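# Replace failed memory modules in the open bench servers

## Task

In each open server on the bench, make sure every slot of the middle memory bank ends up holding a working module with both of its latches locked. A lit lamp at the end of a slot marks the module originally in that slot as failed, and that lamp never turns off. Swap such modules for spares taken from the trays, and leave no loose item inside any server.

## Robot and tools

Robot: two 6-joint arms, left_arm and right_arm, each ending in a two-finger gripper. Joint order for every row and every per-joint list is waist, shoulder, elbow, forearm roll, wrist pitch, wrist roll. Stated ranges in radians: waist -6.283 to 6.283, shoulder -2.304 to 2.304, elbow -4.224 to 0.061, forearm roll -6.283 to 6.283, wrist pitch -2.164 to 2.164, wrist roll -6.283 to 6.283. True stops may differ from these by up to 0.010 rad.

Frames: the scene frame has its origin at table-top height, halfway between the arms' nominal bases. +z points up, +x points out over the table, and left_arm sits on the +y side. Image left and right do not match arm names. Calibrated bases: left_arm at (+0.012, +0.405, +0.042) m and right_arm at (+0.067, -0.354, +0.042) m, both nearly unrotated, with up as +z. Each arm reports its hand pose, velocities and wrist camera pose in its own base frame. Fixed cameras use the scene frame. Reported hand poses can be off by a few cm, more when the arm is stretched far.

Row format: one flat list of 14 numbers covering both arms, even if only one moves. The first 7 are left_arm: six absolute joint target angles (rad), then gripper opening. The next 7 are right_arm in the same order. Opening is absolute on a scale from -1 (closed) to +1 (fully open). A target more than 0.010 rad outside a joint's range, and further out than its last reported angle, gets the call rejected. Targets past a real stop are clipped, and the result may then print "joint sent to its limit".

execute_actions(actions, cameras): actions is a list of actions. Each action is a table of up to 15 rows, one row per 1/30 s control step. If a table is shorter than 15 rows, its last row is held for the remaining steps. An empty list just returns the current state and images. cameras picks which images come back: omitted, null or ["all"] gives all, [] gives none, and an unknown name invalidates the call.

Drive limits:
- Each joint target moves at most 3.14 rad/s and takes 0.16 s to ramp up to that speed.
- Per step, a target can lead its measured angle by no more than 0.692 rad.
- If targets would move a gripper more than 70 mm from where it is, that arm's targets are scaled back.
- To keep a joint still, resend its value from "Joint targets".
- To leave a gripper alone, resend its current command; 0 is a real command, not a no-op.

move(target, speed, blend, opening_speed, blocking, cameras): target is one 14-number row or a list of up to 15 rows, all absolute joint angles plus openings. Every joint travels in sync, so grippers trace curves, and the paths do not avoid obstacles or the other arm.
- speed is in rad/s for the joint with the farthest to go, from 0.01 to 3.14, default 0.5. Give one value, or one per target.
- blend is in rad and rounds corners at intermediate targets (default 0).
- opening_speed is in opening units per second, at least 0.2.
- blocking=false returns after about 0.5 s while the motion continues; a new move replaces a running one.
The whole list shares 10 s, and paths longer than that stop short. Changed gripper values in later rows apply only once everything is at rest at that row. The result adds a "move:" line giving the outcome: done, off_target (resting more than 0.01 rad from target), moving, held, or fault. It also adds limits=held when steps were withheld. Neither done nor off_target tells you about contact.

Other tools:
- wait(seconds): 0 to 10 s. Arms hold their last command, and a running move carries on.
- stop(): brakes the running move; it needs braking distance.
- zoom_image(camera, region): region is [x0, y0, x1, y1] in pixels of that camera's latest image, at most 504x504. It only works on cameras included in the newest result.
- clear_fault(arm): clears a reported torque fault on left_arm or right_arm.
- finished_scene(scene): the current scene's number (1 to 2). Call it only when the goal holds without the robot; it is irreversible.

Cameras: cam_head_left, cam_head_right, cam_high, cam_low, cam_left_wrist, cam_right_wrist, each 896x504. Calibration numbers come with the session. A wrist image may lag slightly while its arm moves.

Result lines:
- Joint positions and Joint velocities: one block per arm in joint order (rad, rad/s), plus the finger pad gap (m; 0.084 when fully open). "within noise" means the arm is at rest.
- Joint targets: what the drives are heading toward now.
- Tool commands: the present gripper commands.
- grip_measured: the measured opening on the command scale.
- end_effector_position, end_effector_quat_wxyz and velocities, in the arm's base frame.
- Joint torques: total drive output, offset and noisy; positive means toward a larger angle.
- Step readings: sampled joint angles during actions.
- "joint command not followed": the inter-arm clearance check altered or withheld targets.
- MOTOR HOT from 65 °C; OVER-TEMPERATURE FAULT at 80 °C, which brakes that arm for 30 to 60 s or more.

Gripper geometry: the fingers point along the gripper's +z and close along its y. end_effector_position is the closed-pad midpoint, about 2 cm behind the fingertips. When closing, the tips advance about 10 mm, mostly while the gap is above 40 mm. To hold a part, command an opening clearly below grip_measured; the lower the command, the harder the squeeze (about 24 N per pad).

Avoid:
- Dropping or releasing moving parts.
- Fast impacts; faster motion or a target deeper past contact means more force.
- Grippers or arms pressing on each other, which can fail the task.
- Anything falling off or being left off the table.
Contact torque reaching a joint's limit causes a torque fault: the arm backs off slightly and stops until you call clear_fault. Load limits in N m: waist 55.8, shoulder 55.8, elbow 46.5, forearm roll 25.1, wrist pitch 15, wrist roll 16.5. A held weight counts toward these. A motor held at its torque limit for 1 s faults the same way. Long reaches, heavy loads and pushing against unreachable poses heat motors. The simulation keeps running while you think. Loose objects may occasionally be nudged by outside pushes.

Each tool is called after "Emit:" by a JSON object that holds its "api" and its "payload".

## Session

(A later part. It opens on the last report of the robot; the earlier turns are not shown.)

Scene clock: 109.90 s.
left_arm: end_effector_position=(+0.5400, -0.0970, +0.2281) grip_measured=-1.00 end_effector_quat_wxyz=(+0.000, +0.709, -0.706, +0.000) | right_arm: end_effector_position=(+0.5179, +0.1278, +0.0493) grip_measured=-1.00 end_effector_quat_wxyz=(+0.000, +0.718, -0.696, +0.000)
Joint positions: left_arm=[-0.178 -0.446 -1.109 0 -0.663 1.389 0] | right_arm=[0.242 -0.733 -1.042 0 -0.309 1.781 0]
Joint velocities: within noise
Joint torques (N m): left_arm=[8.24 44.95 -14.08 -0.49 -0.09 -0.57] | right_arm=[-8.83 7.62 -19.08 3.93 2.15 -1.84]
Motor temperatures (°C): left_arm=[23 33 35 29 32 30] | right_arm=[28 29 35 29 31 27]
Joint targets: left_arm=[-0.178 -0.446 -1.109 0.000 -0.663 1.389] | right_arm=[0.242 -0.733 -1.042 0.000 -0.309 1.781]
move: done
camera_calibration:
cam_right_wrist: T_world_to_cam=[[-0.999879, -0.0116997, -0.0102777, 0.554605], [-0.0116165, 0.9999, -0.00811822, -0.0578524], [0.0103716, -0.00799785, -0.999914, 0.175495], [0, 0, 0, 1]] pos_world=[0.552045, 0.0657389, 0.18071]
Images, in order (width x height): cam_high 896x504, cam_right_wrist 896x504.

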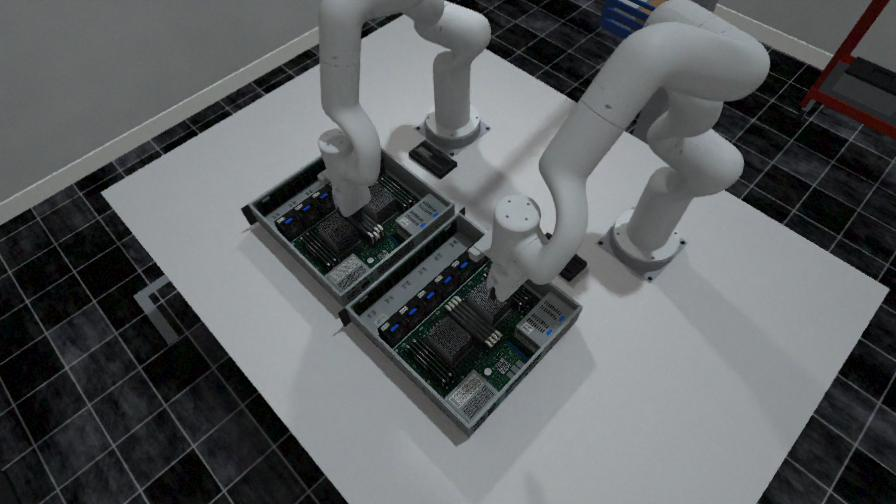

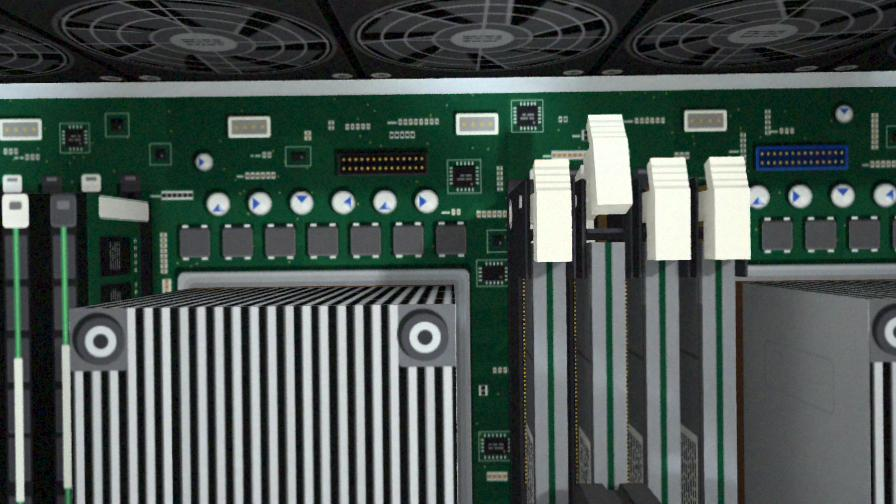

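Emit:
{"api": "move", "payload": {"target": [-0.17773, -0.445733, -1.109047, 0, -0.663314, 1.38907, -1, 0.241976, -0.737145, -1.042625, 0, -0.30548, 1.780576, -1], "speed": 0.015, "cameras": []}}

Emit:
{"api": "move", "payload": {"target": [-0.17773, -0.445733, -1.109047, 0, -0.663314, 1.38907, -1, 0.241976, -0.739235, -1.043043, 0, -0.303808, 1.780576, -1], "speed": 0.015, "cameras": ["cam_right_wrist", "cam_high"]}}

Emit:
{"api": "zoom_image", "payload": {"camera": "cam_high", "region": [320, 180, 400, 260]}}

Scene clock: 111.10 s.
left_arm: end_effector_position=(+0.5400, -0.0970, +0.2281) grip_measured=-1.00 end_effector_quat_wxyz=(+0.000, +0.709, -0.706, +0.000) | right_arm: end_effector_position=(+0.5179, +0.1278, +0.0474) grip_measured=-1.00 end_effector_quat_wxyz=(+0.000, +0.718, -0.696, +0.000)
Joint positions: left_arm=[-0.178 -0.446 -1.109 0 -0.663 1.389 0] | right_arm=[0.242 -0.737 -1.043 0 -0.306 1.781 0]
Joint velocities: within noise
Joint torques (N m): left_arm=[7.35 44.26 -13.48 -0.2 -0.16 -0.48] | right_arm=[-7.02 3.44 -19.36 3.82 2.53 -1.75]
Motor temperatures (°C): left_arm=[23 33 35 29 32 30] | right_arm=[28 29 35 29 31 27]
Joint targets: left_arm=[-0.178 -0.446 -1.109 0.000 -0.663 1.389] | right_arm=[0.242 -0.737 -1.043 0.000 -0.305 1.781]
move: done
No camera images: "cameras" was empty.

Scene clock: 111.80 s.
left_arm: end_effector_position=(+0.5400, -0.0970, +0.2281) grip_measured=-1.00 end_effector_quat_wxyz=(+0.000, +0.709, -0.706, +0.000) | right_arm: end_effector_position=(+0.5180, +0.1279, +0.0466) grip_measured=-1.00 end_effector_quat_wxyz=(+0.000, +0.718, -0.696, +0.000)
Joint positions: left_arm=[-0.178 -0.446 -1.109 0 -0.663 1.389 0] | right_arm=[0.242 -0.738 -1.043 0 -0.304 1.781 0]
Joint velocities: within noise
Joint torques (N m): left_arm=[7.93 43.46 -13.67 -0.8 -0.34 -0.55] | right_arm=[-4.68 0.46 -18.01 3.67 2.98 -1.88]
Motor temperatures (°C): left_arm=[23 33 35 29 32 30] | right_arm=[28 29 35 29 31 27]
Joint targets: left_arm=[-0.178 -0.446 -1.109 0.000 -0.663 1.389] | right_arm=[0.242 -0.739 -1.043 0.000 -0.304 1.781]
move: done
camera_calibration:
cam_right_wrist: T_world_to_cam=[[-0.999872, -0.0117928, -0.0107811, 0.55477], [-0.0117066, 0.999899, -0.0080242, -0.0579401], [0.0108747, -0.00789696, -0.99991, 0.17251], [0, 0, 0, 1]] pos_world=[0.552145, 0.0658389, 0.17801]
Images, in order (width x height): cam_high 896x504, cam_right_wrist 896x504.

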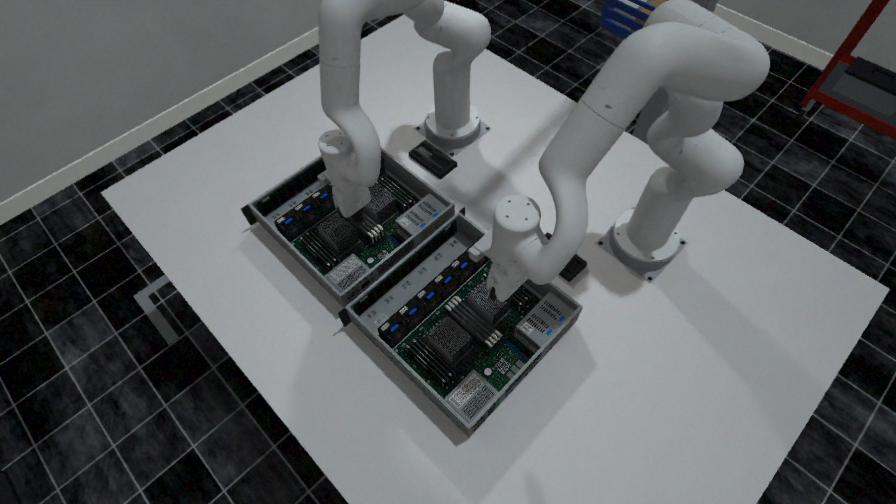

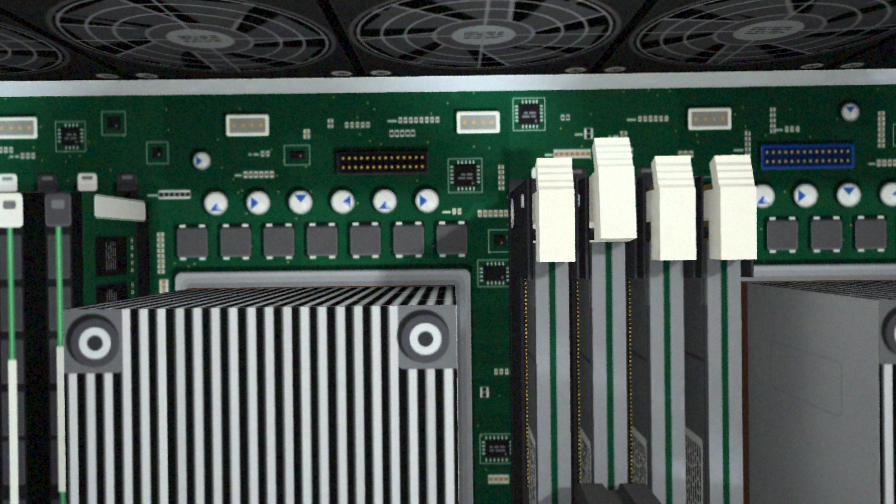

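Scaled by 6.300 from the camera's 896x504 image, which has a finer 1280x720 frame.

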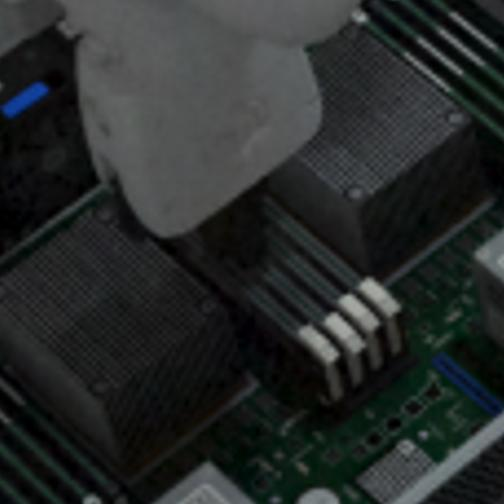

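Emit:
{"api": "move", "payload": {"target": [-0.17773, -0.445733, -1.109047, 0, -0.663314, 1.38907, -1, 0.241976, -0.740281, -1.043253, 0, -0.302972, 1.780576, -1], "speed": 0.015, "cameras": []}}

Emit:
{"api": "move", "payload": {"target": [-0.17773, -0.445733, -1.109047, 0, -0.663314, 1.38907, -1, 0.241976, -0.741327, -1.043464, 0, -0.302137, 1.780576, -1], "speed": 0.015, "cameras": ["cam_right_wrist"]}}

Scene clock: 113.10 s.
left_arm: end_effector_position=(+0.5400, -0.0970, +0.2281) grip_measured=-1.00 end_effector_quat_wxyz=(+0.000, +0.709, -0.706, +0.000) | right_arm: end_effector_position=(+0.5181, +0.1279, +0.0461) grip_measured=-1.00 end_effector_quat_wxyz=(+0.000, +0.718, -0.696, +0.000)
Joint positions: left_arm=[-0.178 -0.446 -1.109 0 -0.663 1.389 0] | right_arm=[0.242 -0.739 -1.043 0 -0.303 1.781 0]
Joint velocities: within noise
Joint torques (N m): left_arm=[7.27 43.85 -13.88 -0.42 -0.44 -0.46] | right_arm=[-2.41 0.29 -18.76 3.45 3.2 -1.83]
Motor temperatures (°C): left_arm=[23 33 35 29 32 30] | right_arm=[28 29 35 29 31 27]
Joint targets: left_arm=[-0.178 -0.446 -1.109 0.000 -0.663 1.389] | right_arm=[0.242 -0.740 -1.043 0.000 -0.303 1.781]
move: done
No camera images: "cameras" was empty.

Scene clock: 113.80 s.
left_arm: end_effector_position=(+0.5400, -0.0970, +0.2281) grip_measured=-1.00 end_effector_quat_wxyz=(+0.000, +0.709, -0.706, +0.000) | right_arm: end_effector_position=(+0.5179, +0.1278, +0.0452) grip_measured=-1.00 end_effector_quat_wxyz=(+0.000, +0.718, -0.696, +0.000)
Joint positions: left_arm=[-0.178 -0.446 -1.109 0 -0.663 1.389 0] | right_arm=[0.242 -0.741 -1.043 0 -0.302 1.781 0]
Joint velocities: within noise
Joint torques (N m): left_arm=[7 42.2 -13.88 -0.05 -0.51 -0.48] | right_arm=[-1.72 6.27 -19.78 3.12 2.38 -1.76]
Motor temperatures (°C): left_arm=[23 33 35 29 32 30] | right_arm=[28 29 34 29 31 27]
Joint targets: left_arm=[-0.178 -0.446 -1.109 0.000 -0.663 1.389] | right_arm=[0.242 -0.741 -1.043 0.000 -0.302 1.781]
move: done
camera_calibration:
cam_right_wrist: T_world_to_cam=[[-0.999879, -0.011701, -0.0102777, 0.554464], [-0.0116178, 0.9999, -0.00811824, -0.0578854], [0.0103717, -0.00799785, -0.999914, 0.171496], [0, 0, 0, 1]] pos_world=[0.551945, 0.0657389, 0.17671]
Images, in order (width x height): cam_right_wrist 896x504.

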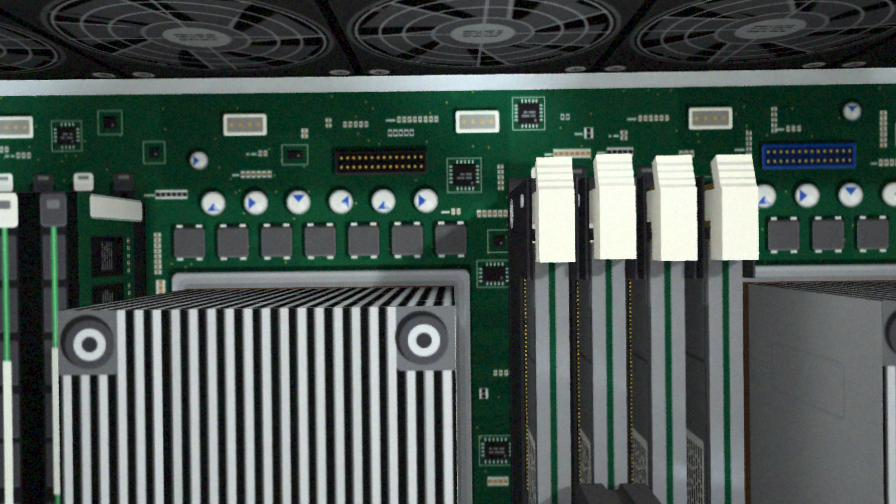

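Emit:
{"api": "move", "payload": {"target": [[-0.17773, -0.445733, -1.109047, 0, -0.663314, 1.38907, -1, 0.241976, -0.742374, -1.043676, 0, -0.301302, 1.780576, -1], [-0.17773, -0.445733, -1.109047, 0, -0.663314, 1.38907, -1, 0.241976, -0.743421, -1.043888, 0, -0.300467, 1.780576, -1]], "speed": [0.015, 0.01], "cameras": []}}

Emit:
{"api": "zoom_image", "payload": {"camera": "cam_right_wrist", "region": [500, 130, 780, 290]}}

Scene clock: 114.87 s.
left_arm: end_effector_position=(+0.5400, -0.0970, +0.2281) grip_measured=-1.00 end_effector_quat_wxyz=(+0.000, +0.709, -0.706, +0.000) | right_arm: end_effector_position=(+0.5181, +0.1279, +0.0448) grip_measured=-1.00 end_effector_quat_wxyz=(+0.000, +0.718, -0.696, +0.000)
Joint positions: left_arm=[-0.178 -0.446 -1.109 0 -0.663 1.389 0] | right_arm=[0.242 -0.742 -1.044 0 -0.301 1.781 0]
Joint velocities: within noise
Joint torques (N m): left_arm=[6.92 41.74 -13.32 -0.33 -0.56 -0.48] | right_arm=[0.42 -4.75 -18.98 1.62 5.07 -1.73]
Motor temperatures (°C): left_arm=[23 33 35 29 32 30] | right_arm=[28 29 34 29 31 27]
Joint targets: left_arm=[-0.178 -0.446 -1.109 0.000 -0.663 1.389] | right_arm=[0.242 -0.743 -1.044 0.000 -0.300 1.781]
move: done
No camera images: "cameras" was empty.

Scaled by 1.800 from the camera's 896x504 image, which has a finer 1280x720 frame.

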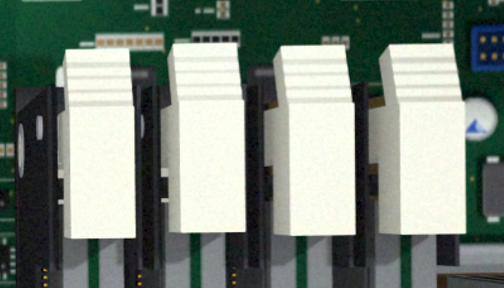

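Emit:
{"api": "execute_actions", "payload": {"actions": [], "cameras": ["cam_right_wrist", "cam_high"]}}

Emit:
{"api": "zoom_image", "payload": {"camera": "cam_right_wrist", "region": [500, 130, 780, 290]}}

Emit:
{"api": "zoom_image", "payload": {"camera": "cam_high", "region": [340, 210, 400, 260]}}

Scene clock: 115.47 s.
left_arm: end_effector_position=(+0.5400, -0.0970, +0.2281) grip_measured=-1.00 end_effector_quat_wxyz=(+0.000, +0.709, -0.706, +0.000) | right_arm: end_effector_position=(+0.5182, +0.1279, +0.0448) grip_measured=-1.00 end_effector_quat_wxyz=(-0.001, +0.718, -0.696, +0.000)
Joint positions: left_arm=[-0.178 -0.446 -1.109 0 -0.663 1.389 0] | right_arm=[0.242 -0.742 -1.044 0 -0.301 1.781 0]
Joint velocities: within noise
Joint torques (N m): left_arm=[8.28 40.99 -14.16 -0.5 -0.73 -0.52] | right_arm=[1.36 -5.4 -19.74 1.2 5.98 -1.81]
Motor temperatures (°C): left_arm=[23 33 35 29 32 30] | right_arm=[28 29 34 29 31 27]
Joint targets: left_arm=[-0.178 -0.446 -1.109 0.000 -0.663 1.389] | right_arm=[0.242 -0.743 -1.044 0.000 -0.300 1.781]
Tool commands: left_gripper/opening=-1.0 right_gripper/opening=-1.0
camera_calibration:
cam_right_wrist: T_world_to_cam=[[-0.999868, -0.0116858, -0.011281, 0.554831], [-0.0115968, 0.999901, -0.0079287, -0.0580314], [0.0113726, -0.00779683, -0.999905, 0.170528], [0, 0, 0, 1]] pos_world=[0.552145, 0.0658389, 0.176311]
Images, in order (width x height): cam_high 896x504, cam_right_wrist 896x504.

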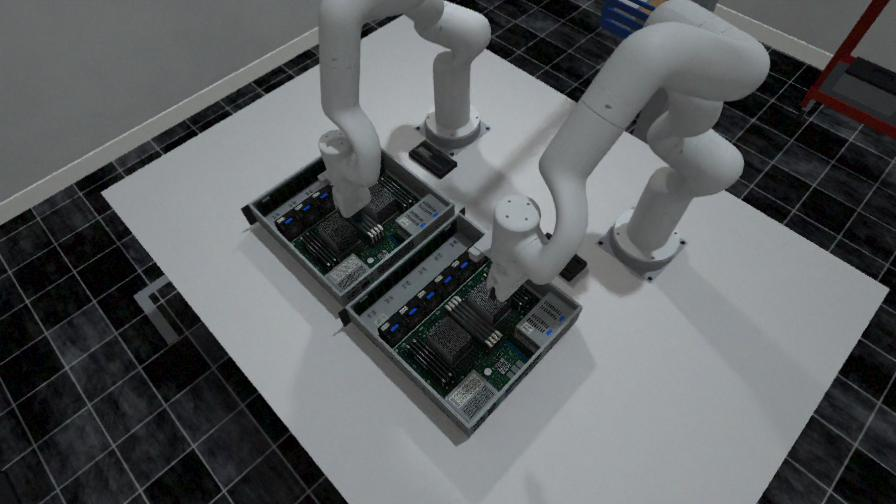

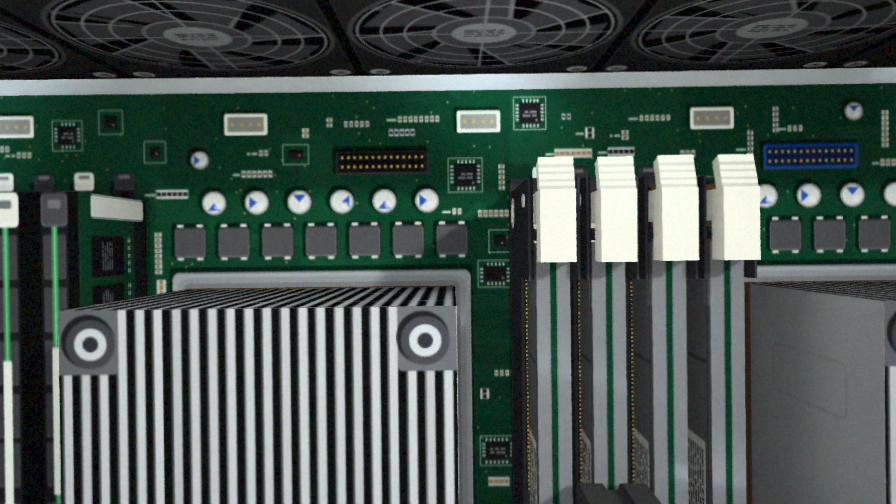

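Scaled by 1.800 from the camera's 896x504 image, which has a finer 1280x720 frame.

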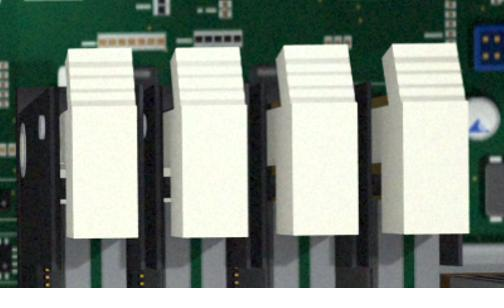

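Scaled by 8.400 from the camera's 896x504 image, which has a finer 1280x720 frame.

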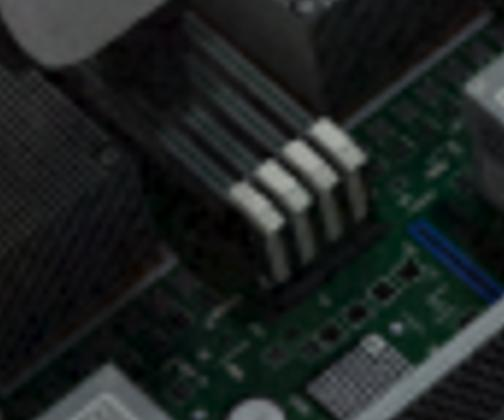

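Emit:
{"api": "move", "payload": {"target": [[-0.17773, -0.445733, -1.109047, 0, -0.663314, 1.38907, -1, 0.241976, -0.718438, -1.039095, 0, -0.320657, 1.780576, -1], [-0.17773, -0.445733, -1.109047, 0, -0.663314, 1.38907, -1, 0.33782, -0.4748, -1.0765, 0, -0.6017, 1.88662, -1]], "speed": [0.05, 0.3], "blend": [0.004, 0], "cameras": ["cam_right_wrist", "cam_high"]}}

Emit:
{"api": "zoom_image", "payload": {"camera": "cam_right_wrist", "region": [450, 60, 620, 150]}}

Emit:
{"api": "zoom_image", "payload": {"camera": "cam_right_wrist", "region": [450, 400, 620, 500]}}

Emit:
{"api": "zoom_image", "payload": {"camera": "cam_high", "region": [320, 180, 400, 260]}}

Scene clock: 117.93 s.
left_arm: end_effector_position=(+0.5400, -0.0970, +0.2281) grip_measured=-1.00 end_effector_quat_wxyz=(+0.000, +0.709, -0.706, +0.000) | right_arm: end_effector_position=(+0.5124, +0.1800, +0.2000) grip_measured=-1.00 end_effector_quat_wxyz=(+0.000, +0.715, -0.699, +0.000)
Joint positions: left_arm=[-0.178 -0.446 -1.109 0 -0.663 1.389 0] | right_arm=[0.338 -0.475 -1.076 0 -0.602 1.887 0]
Joint velocities: within noise
Joint torques (N m): left_arm=[6.41 40.86 -14.04 0.03 -0.92 -0.43] | right_arm=[7.34 54.05 -35.23 -1.72 -1.59 1.68]
Motor temperatures (°C): left_arm=[23 33 35 29 32 30] | right_arm=[28 29 34 29 32 27]
Joint targets: left_arm=[-0.178 -0.446 -1.109 0.000 -0.663 1.389] | right_arm=[0.338 -0.475 -1.077 0.000 -0.602 1.887]
move: done
camera_calibration:
cam_right_wrist: T_world_to_cam=[[-0.999949, -0.00150247, -0.009961, 0.549338], [-0.00142091, 0.999965, -0.00819066, -0.114148], [0.00997296, -0.00817609, -0.999917, 0.3269], [0, 0, 0, 1]] pos_world=[0.545887, 0.117642, 0.33141]
Images, in order (width x height): cam_high 896x504, cam_right_wrist 896x504.

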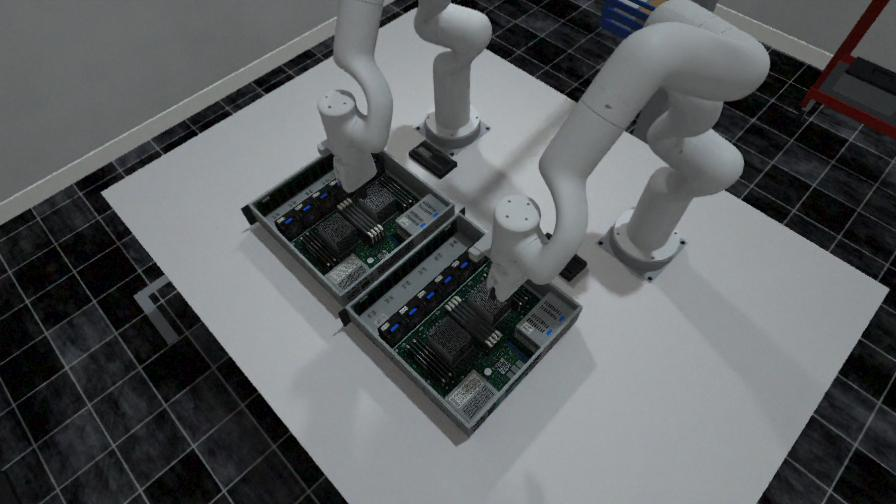

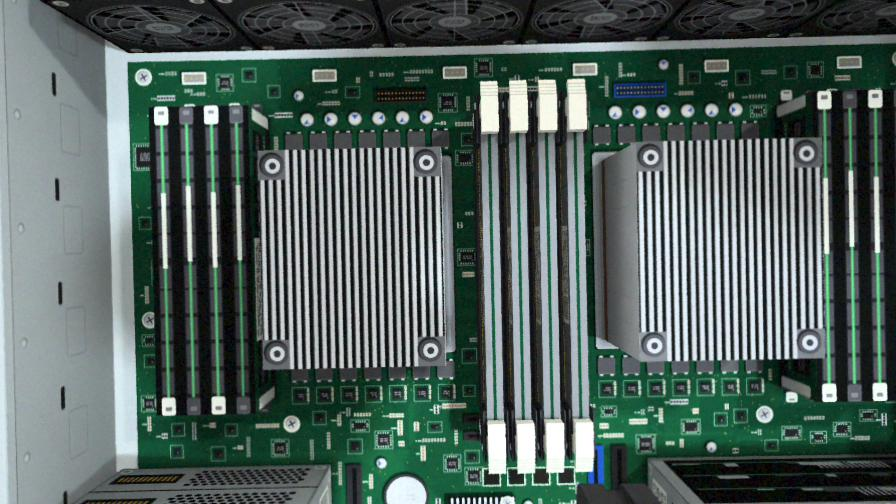

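Scaled by 2.965 from the camera's 896x504 image, which has a finer 1280x720 frame.

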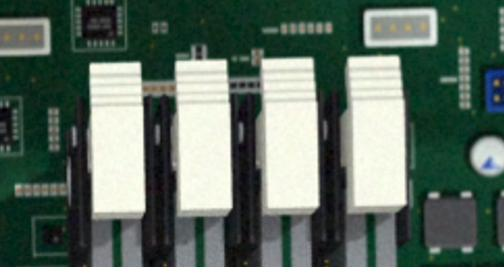

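Scaled by 2.965 from the camera's 896x504 image, which has a finer 1280x720 frame.

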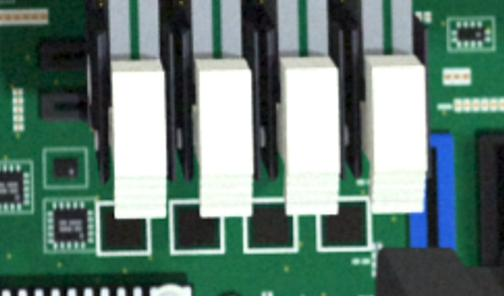

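Scaled by 6.300 from the camera's 896x504 image, which has a finer 1280x720 frame.

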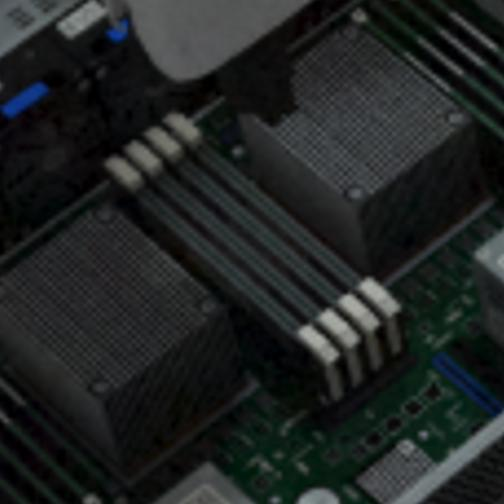

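Emit:
{"api": "zoom_image", "payload": {"camera": "cam_high", "region": [440, 290, 510, 350]}}

Emit:
{"api": "zoom_image", "payload": {"camera": "cam_left_wrist", "region": [390, 60, 500, 130]}}

Emit:
{"api": "zoom_image", "payload": {"camera": "cam_left_wrist", "region": [390, 350, 500, 440]}}

Emit:
{"api": "zoom_image", "payload": {"camera": "cam_high", "region": [330, 190, 400, 250]}}

Emit:
{"api": "zoom_image", "payload": {"camera": "cam_right_wrist", "region": [470, 450, 590, 504]}}

Emit:
{"api": "zoom_image", "payload": {"camera": "cam_high", "region": [230, 120, 600, 440]}}

Scaled by 7.200 from the camera's 896x504 image, which has a finer 1280x720 frame.

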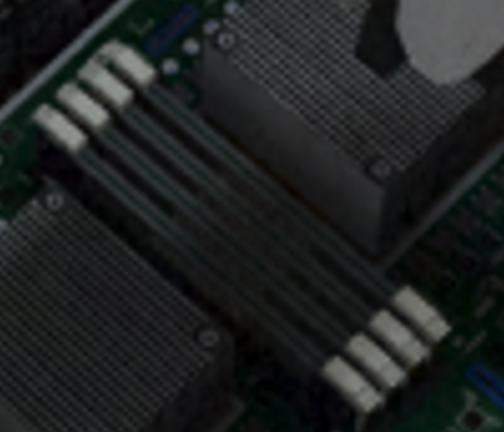

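This scene's latest camera images include none from cam_left_wrist. They are from: cam_high, cam_right_wrist. cam_left_wrist's image comes with the result of a call that names it in "cameras".

This scene's latest camera images include none from cam_left_wrist. They are from: cam_high, cam_right_wrist. cam_left_wrist's image comes with the result of a call that names it in "cameras".

Scaled by 7.200 from the camera's 896x504 image, which has a finer 1280x720 frame.

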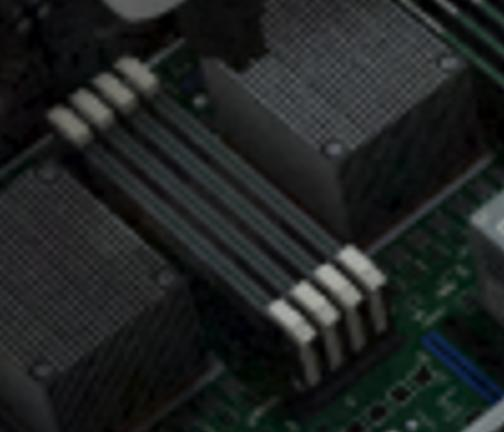

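Scaled by 4.200 from the camera's 896x504 image, which has a finer 1280x720 frame.

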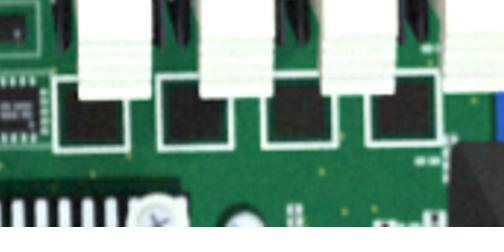

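Scaled by 1.362 from the camera's 896x504 image, which has a finer 1280x720 frame.

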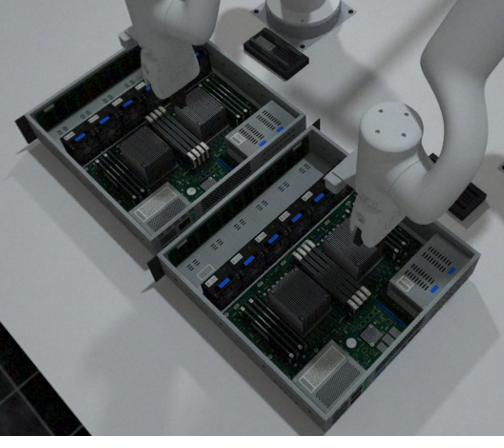

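Emit:
{"api": "finished_scene", "payload": {"scene": 2}}

The scene is finished: the task was done.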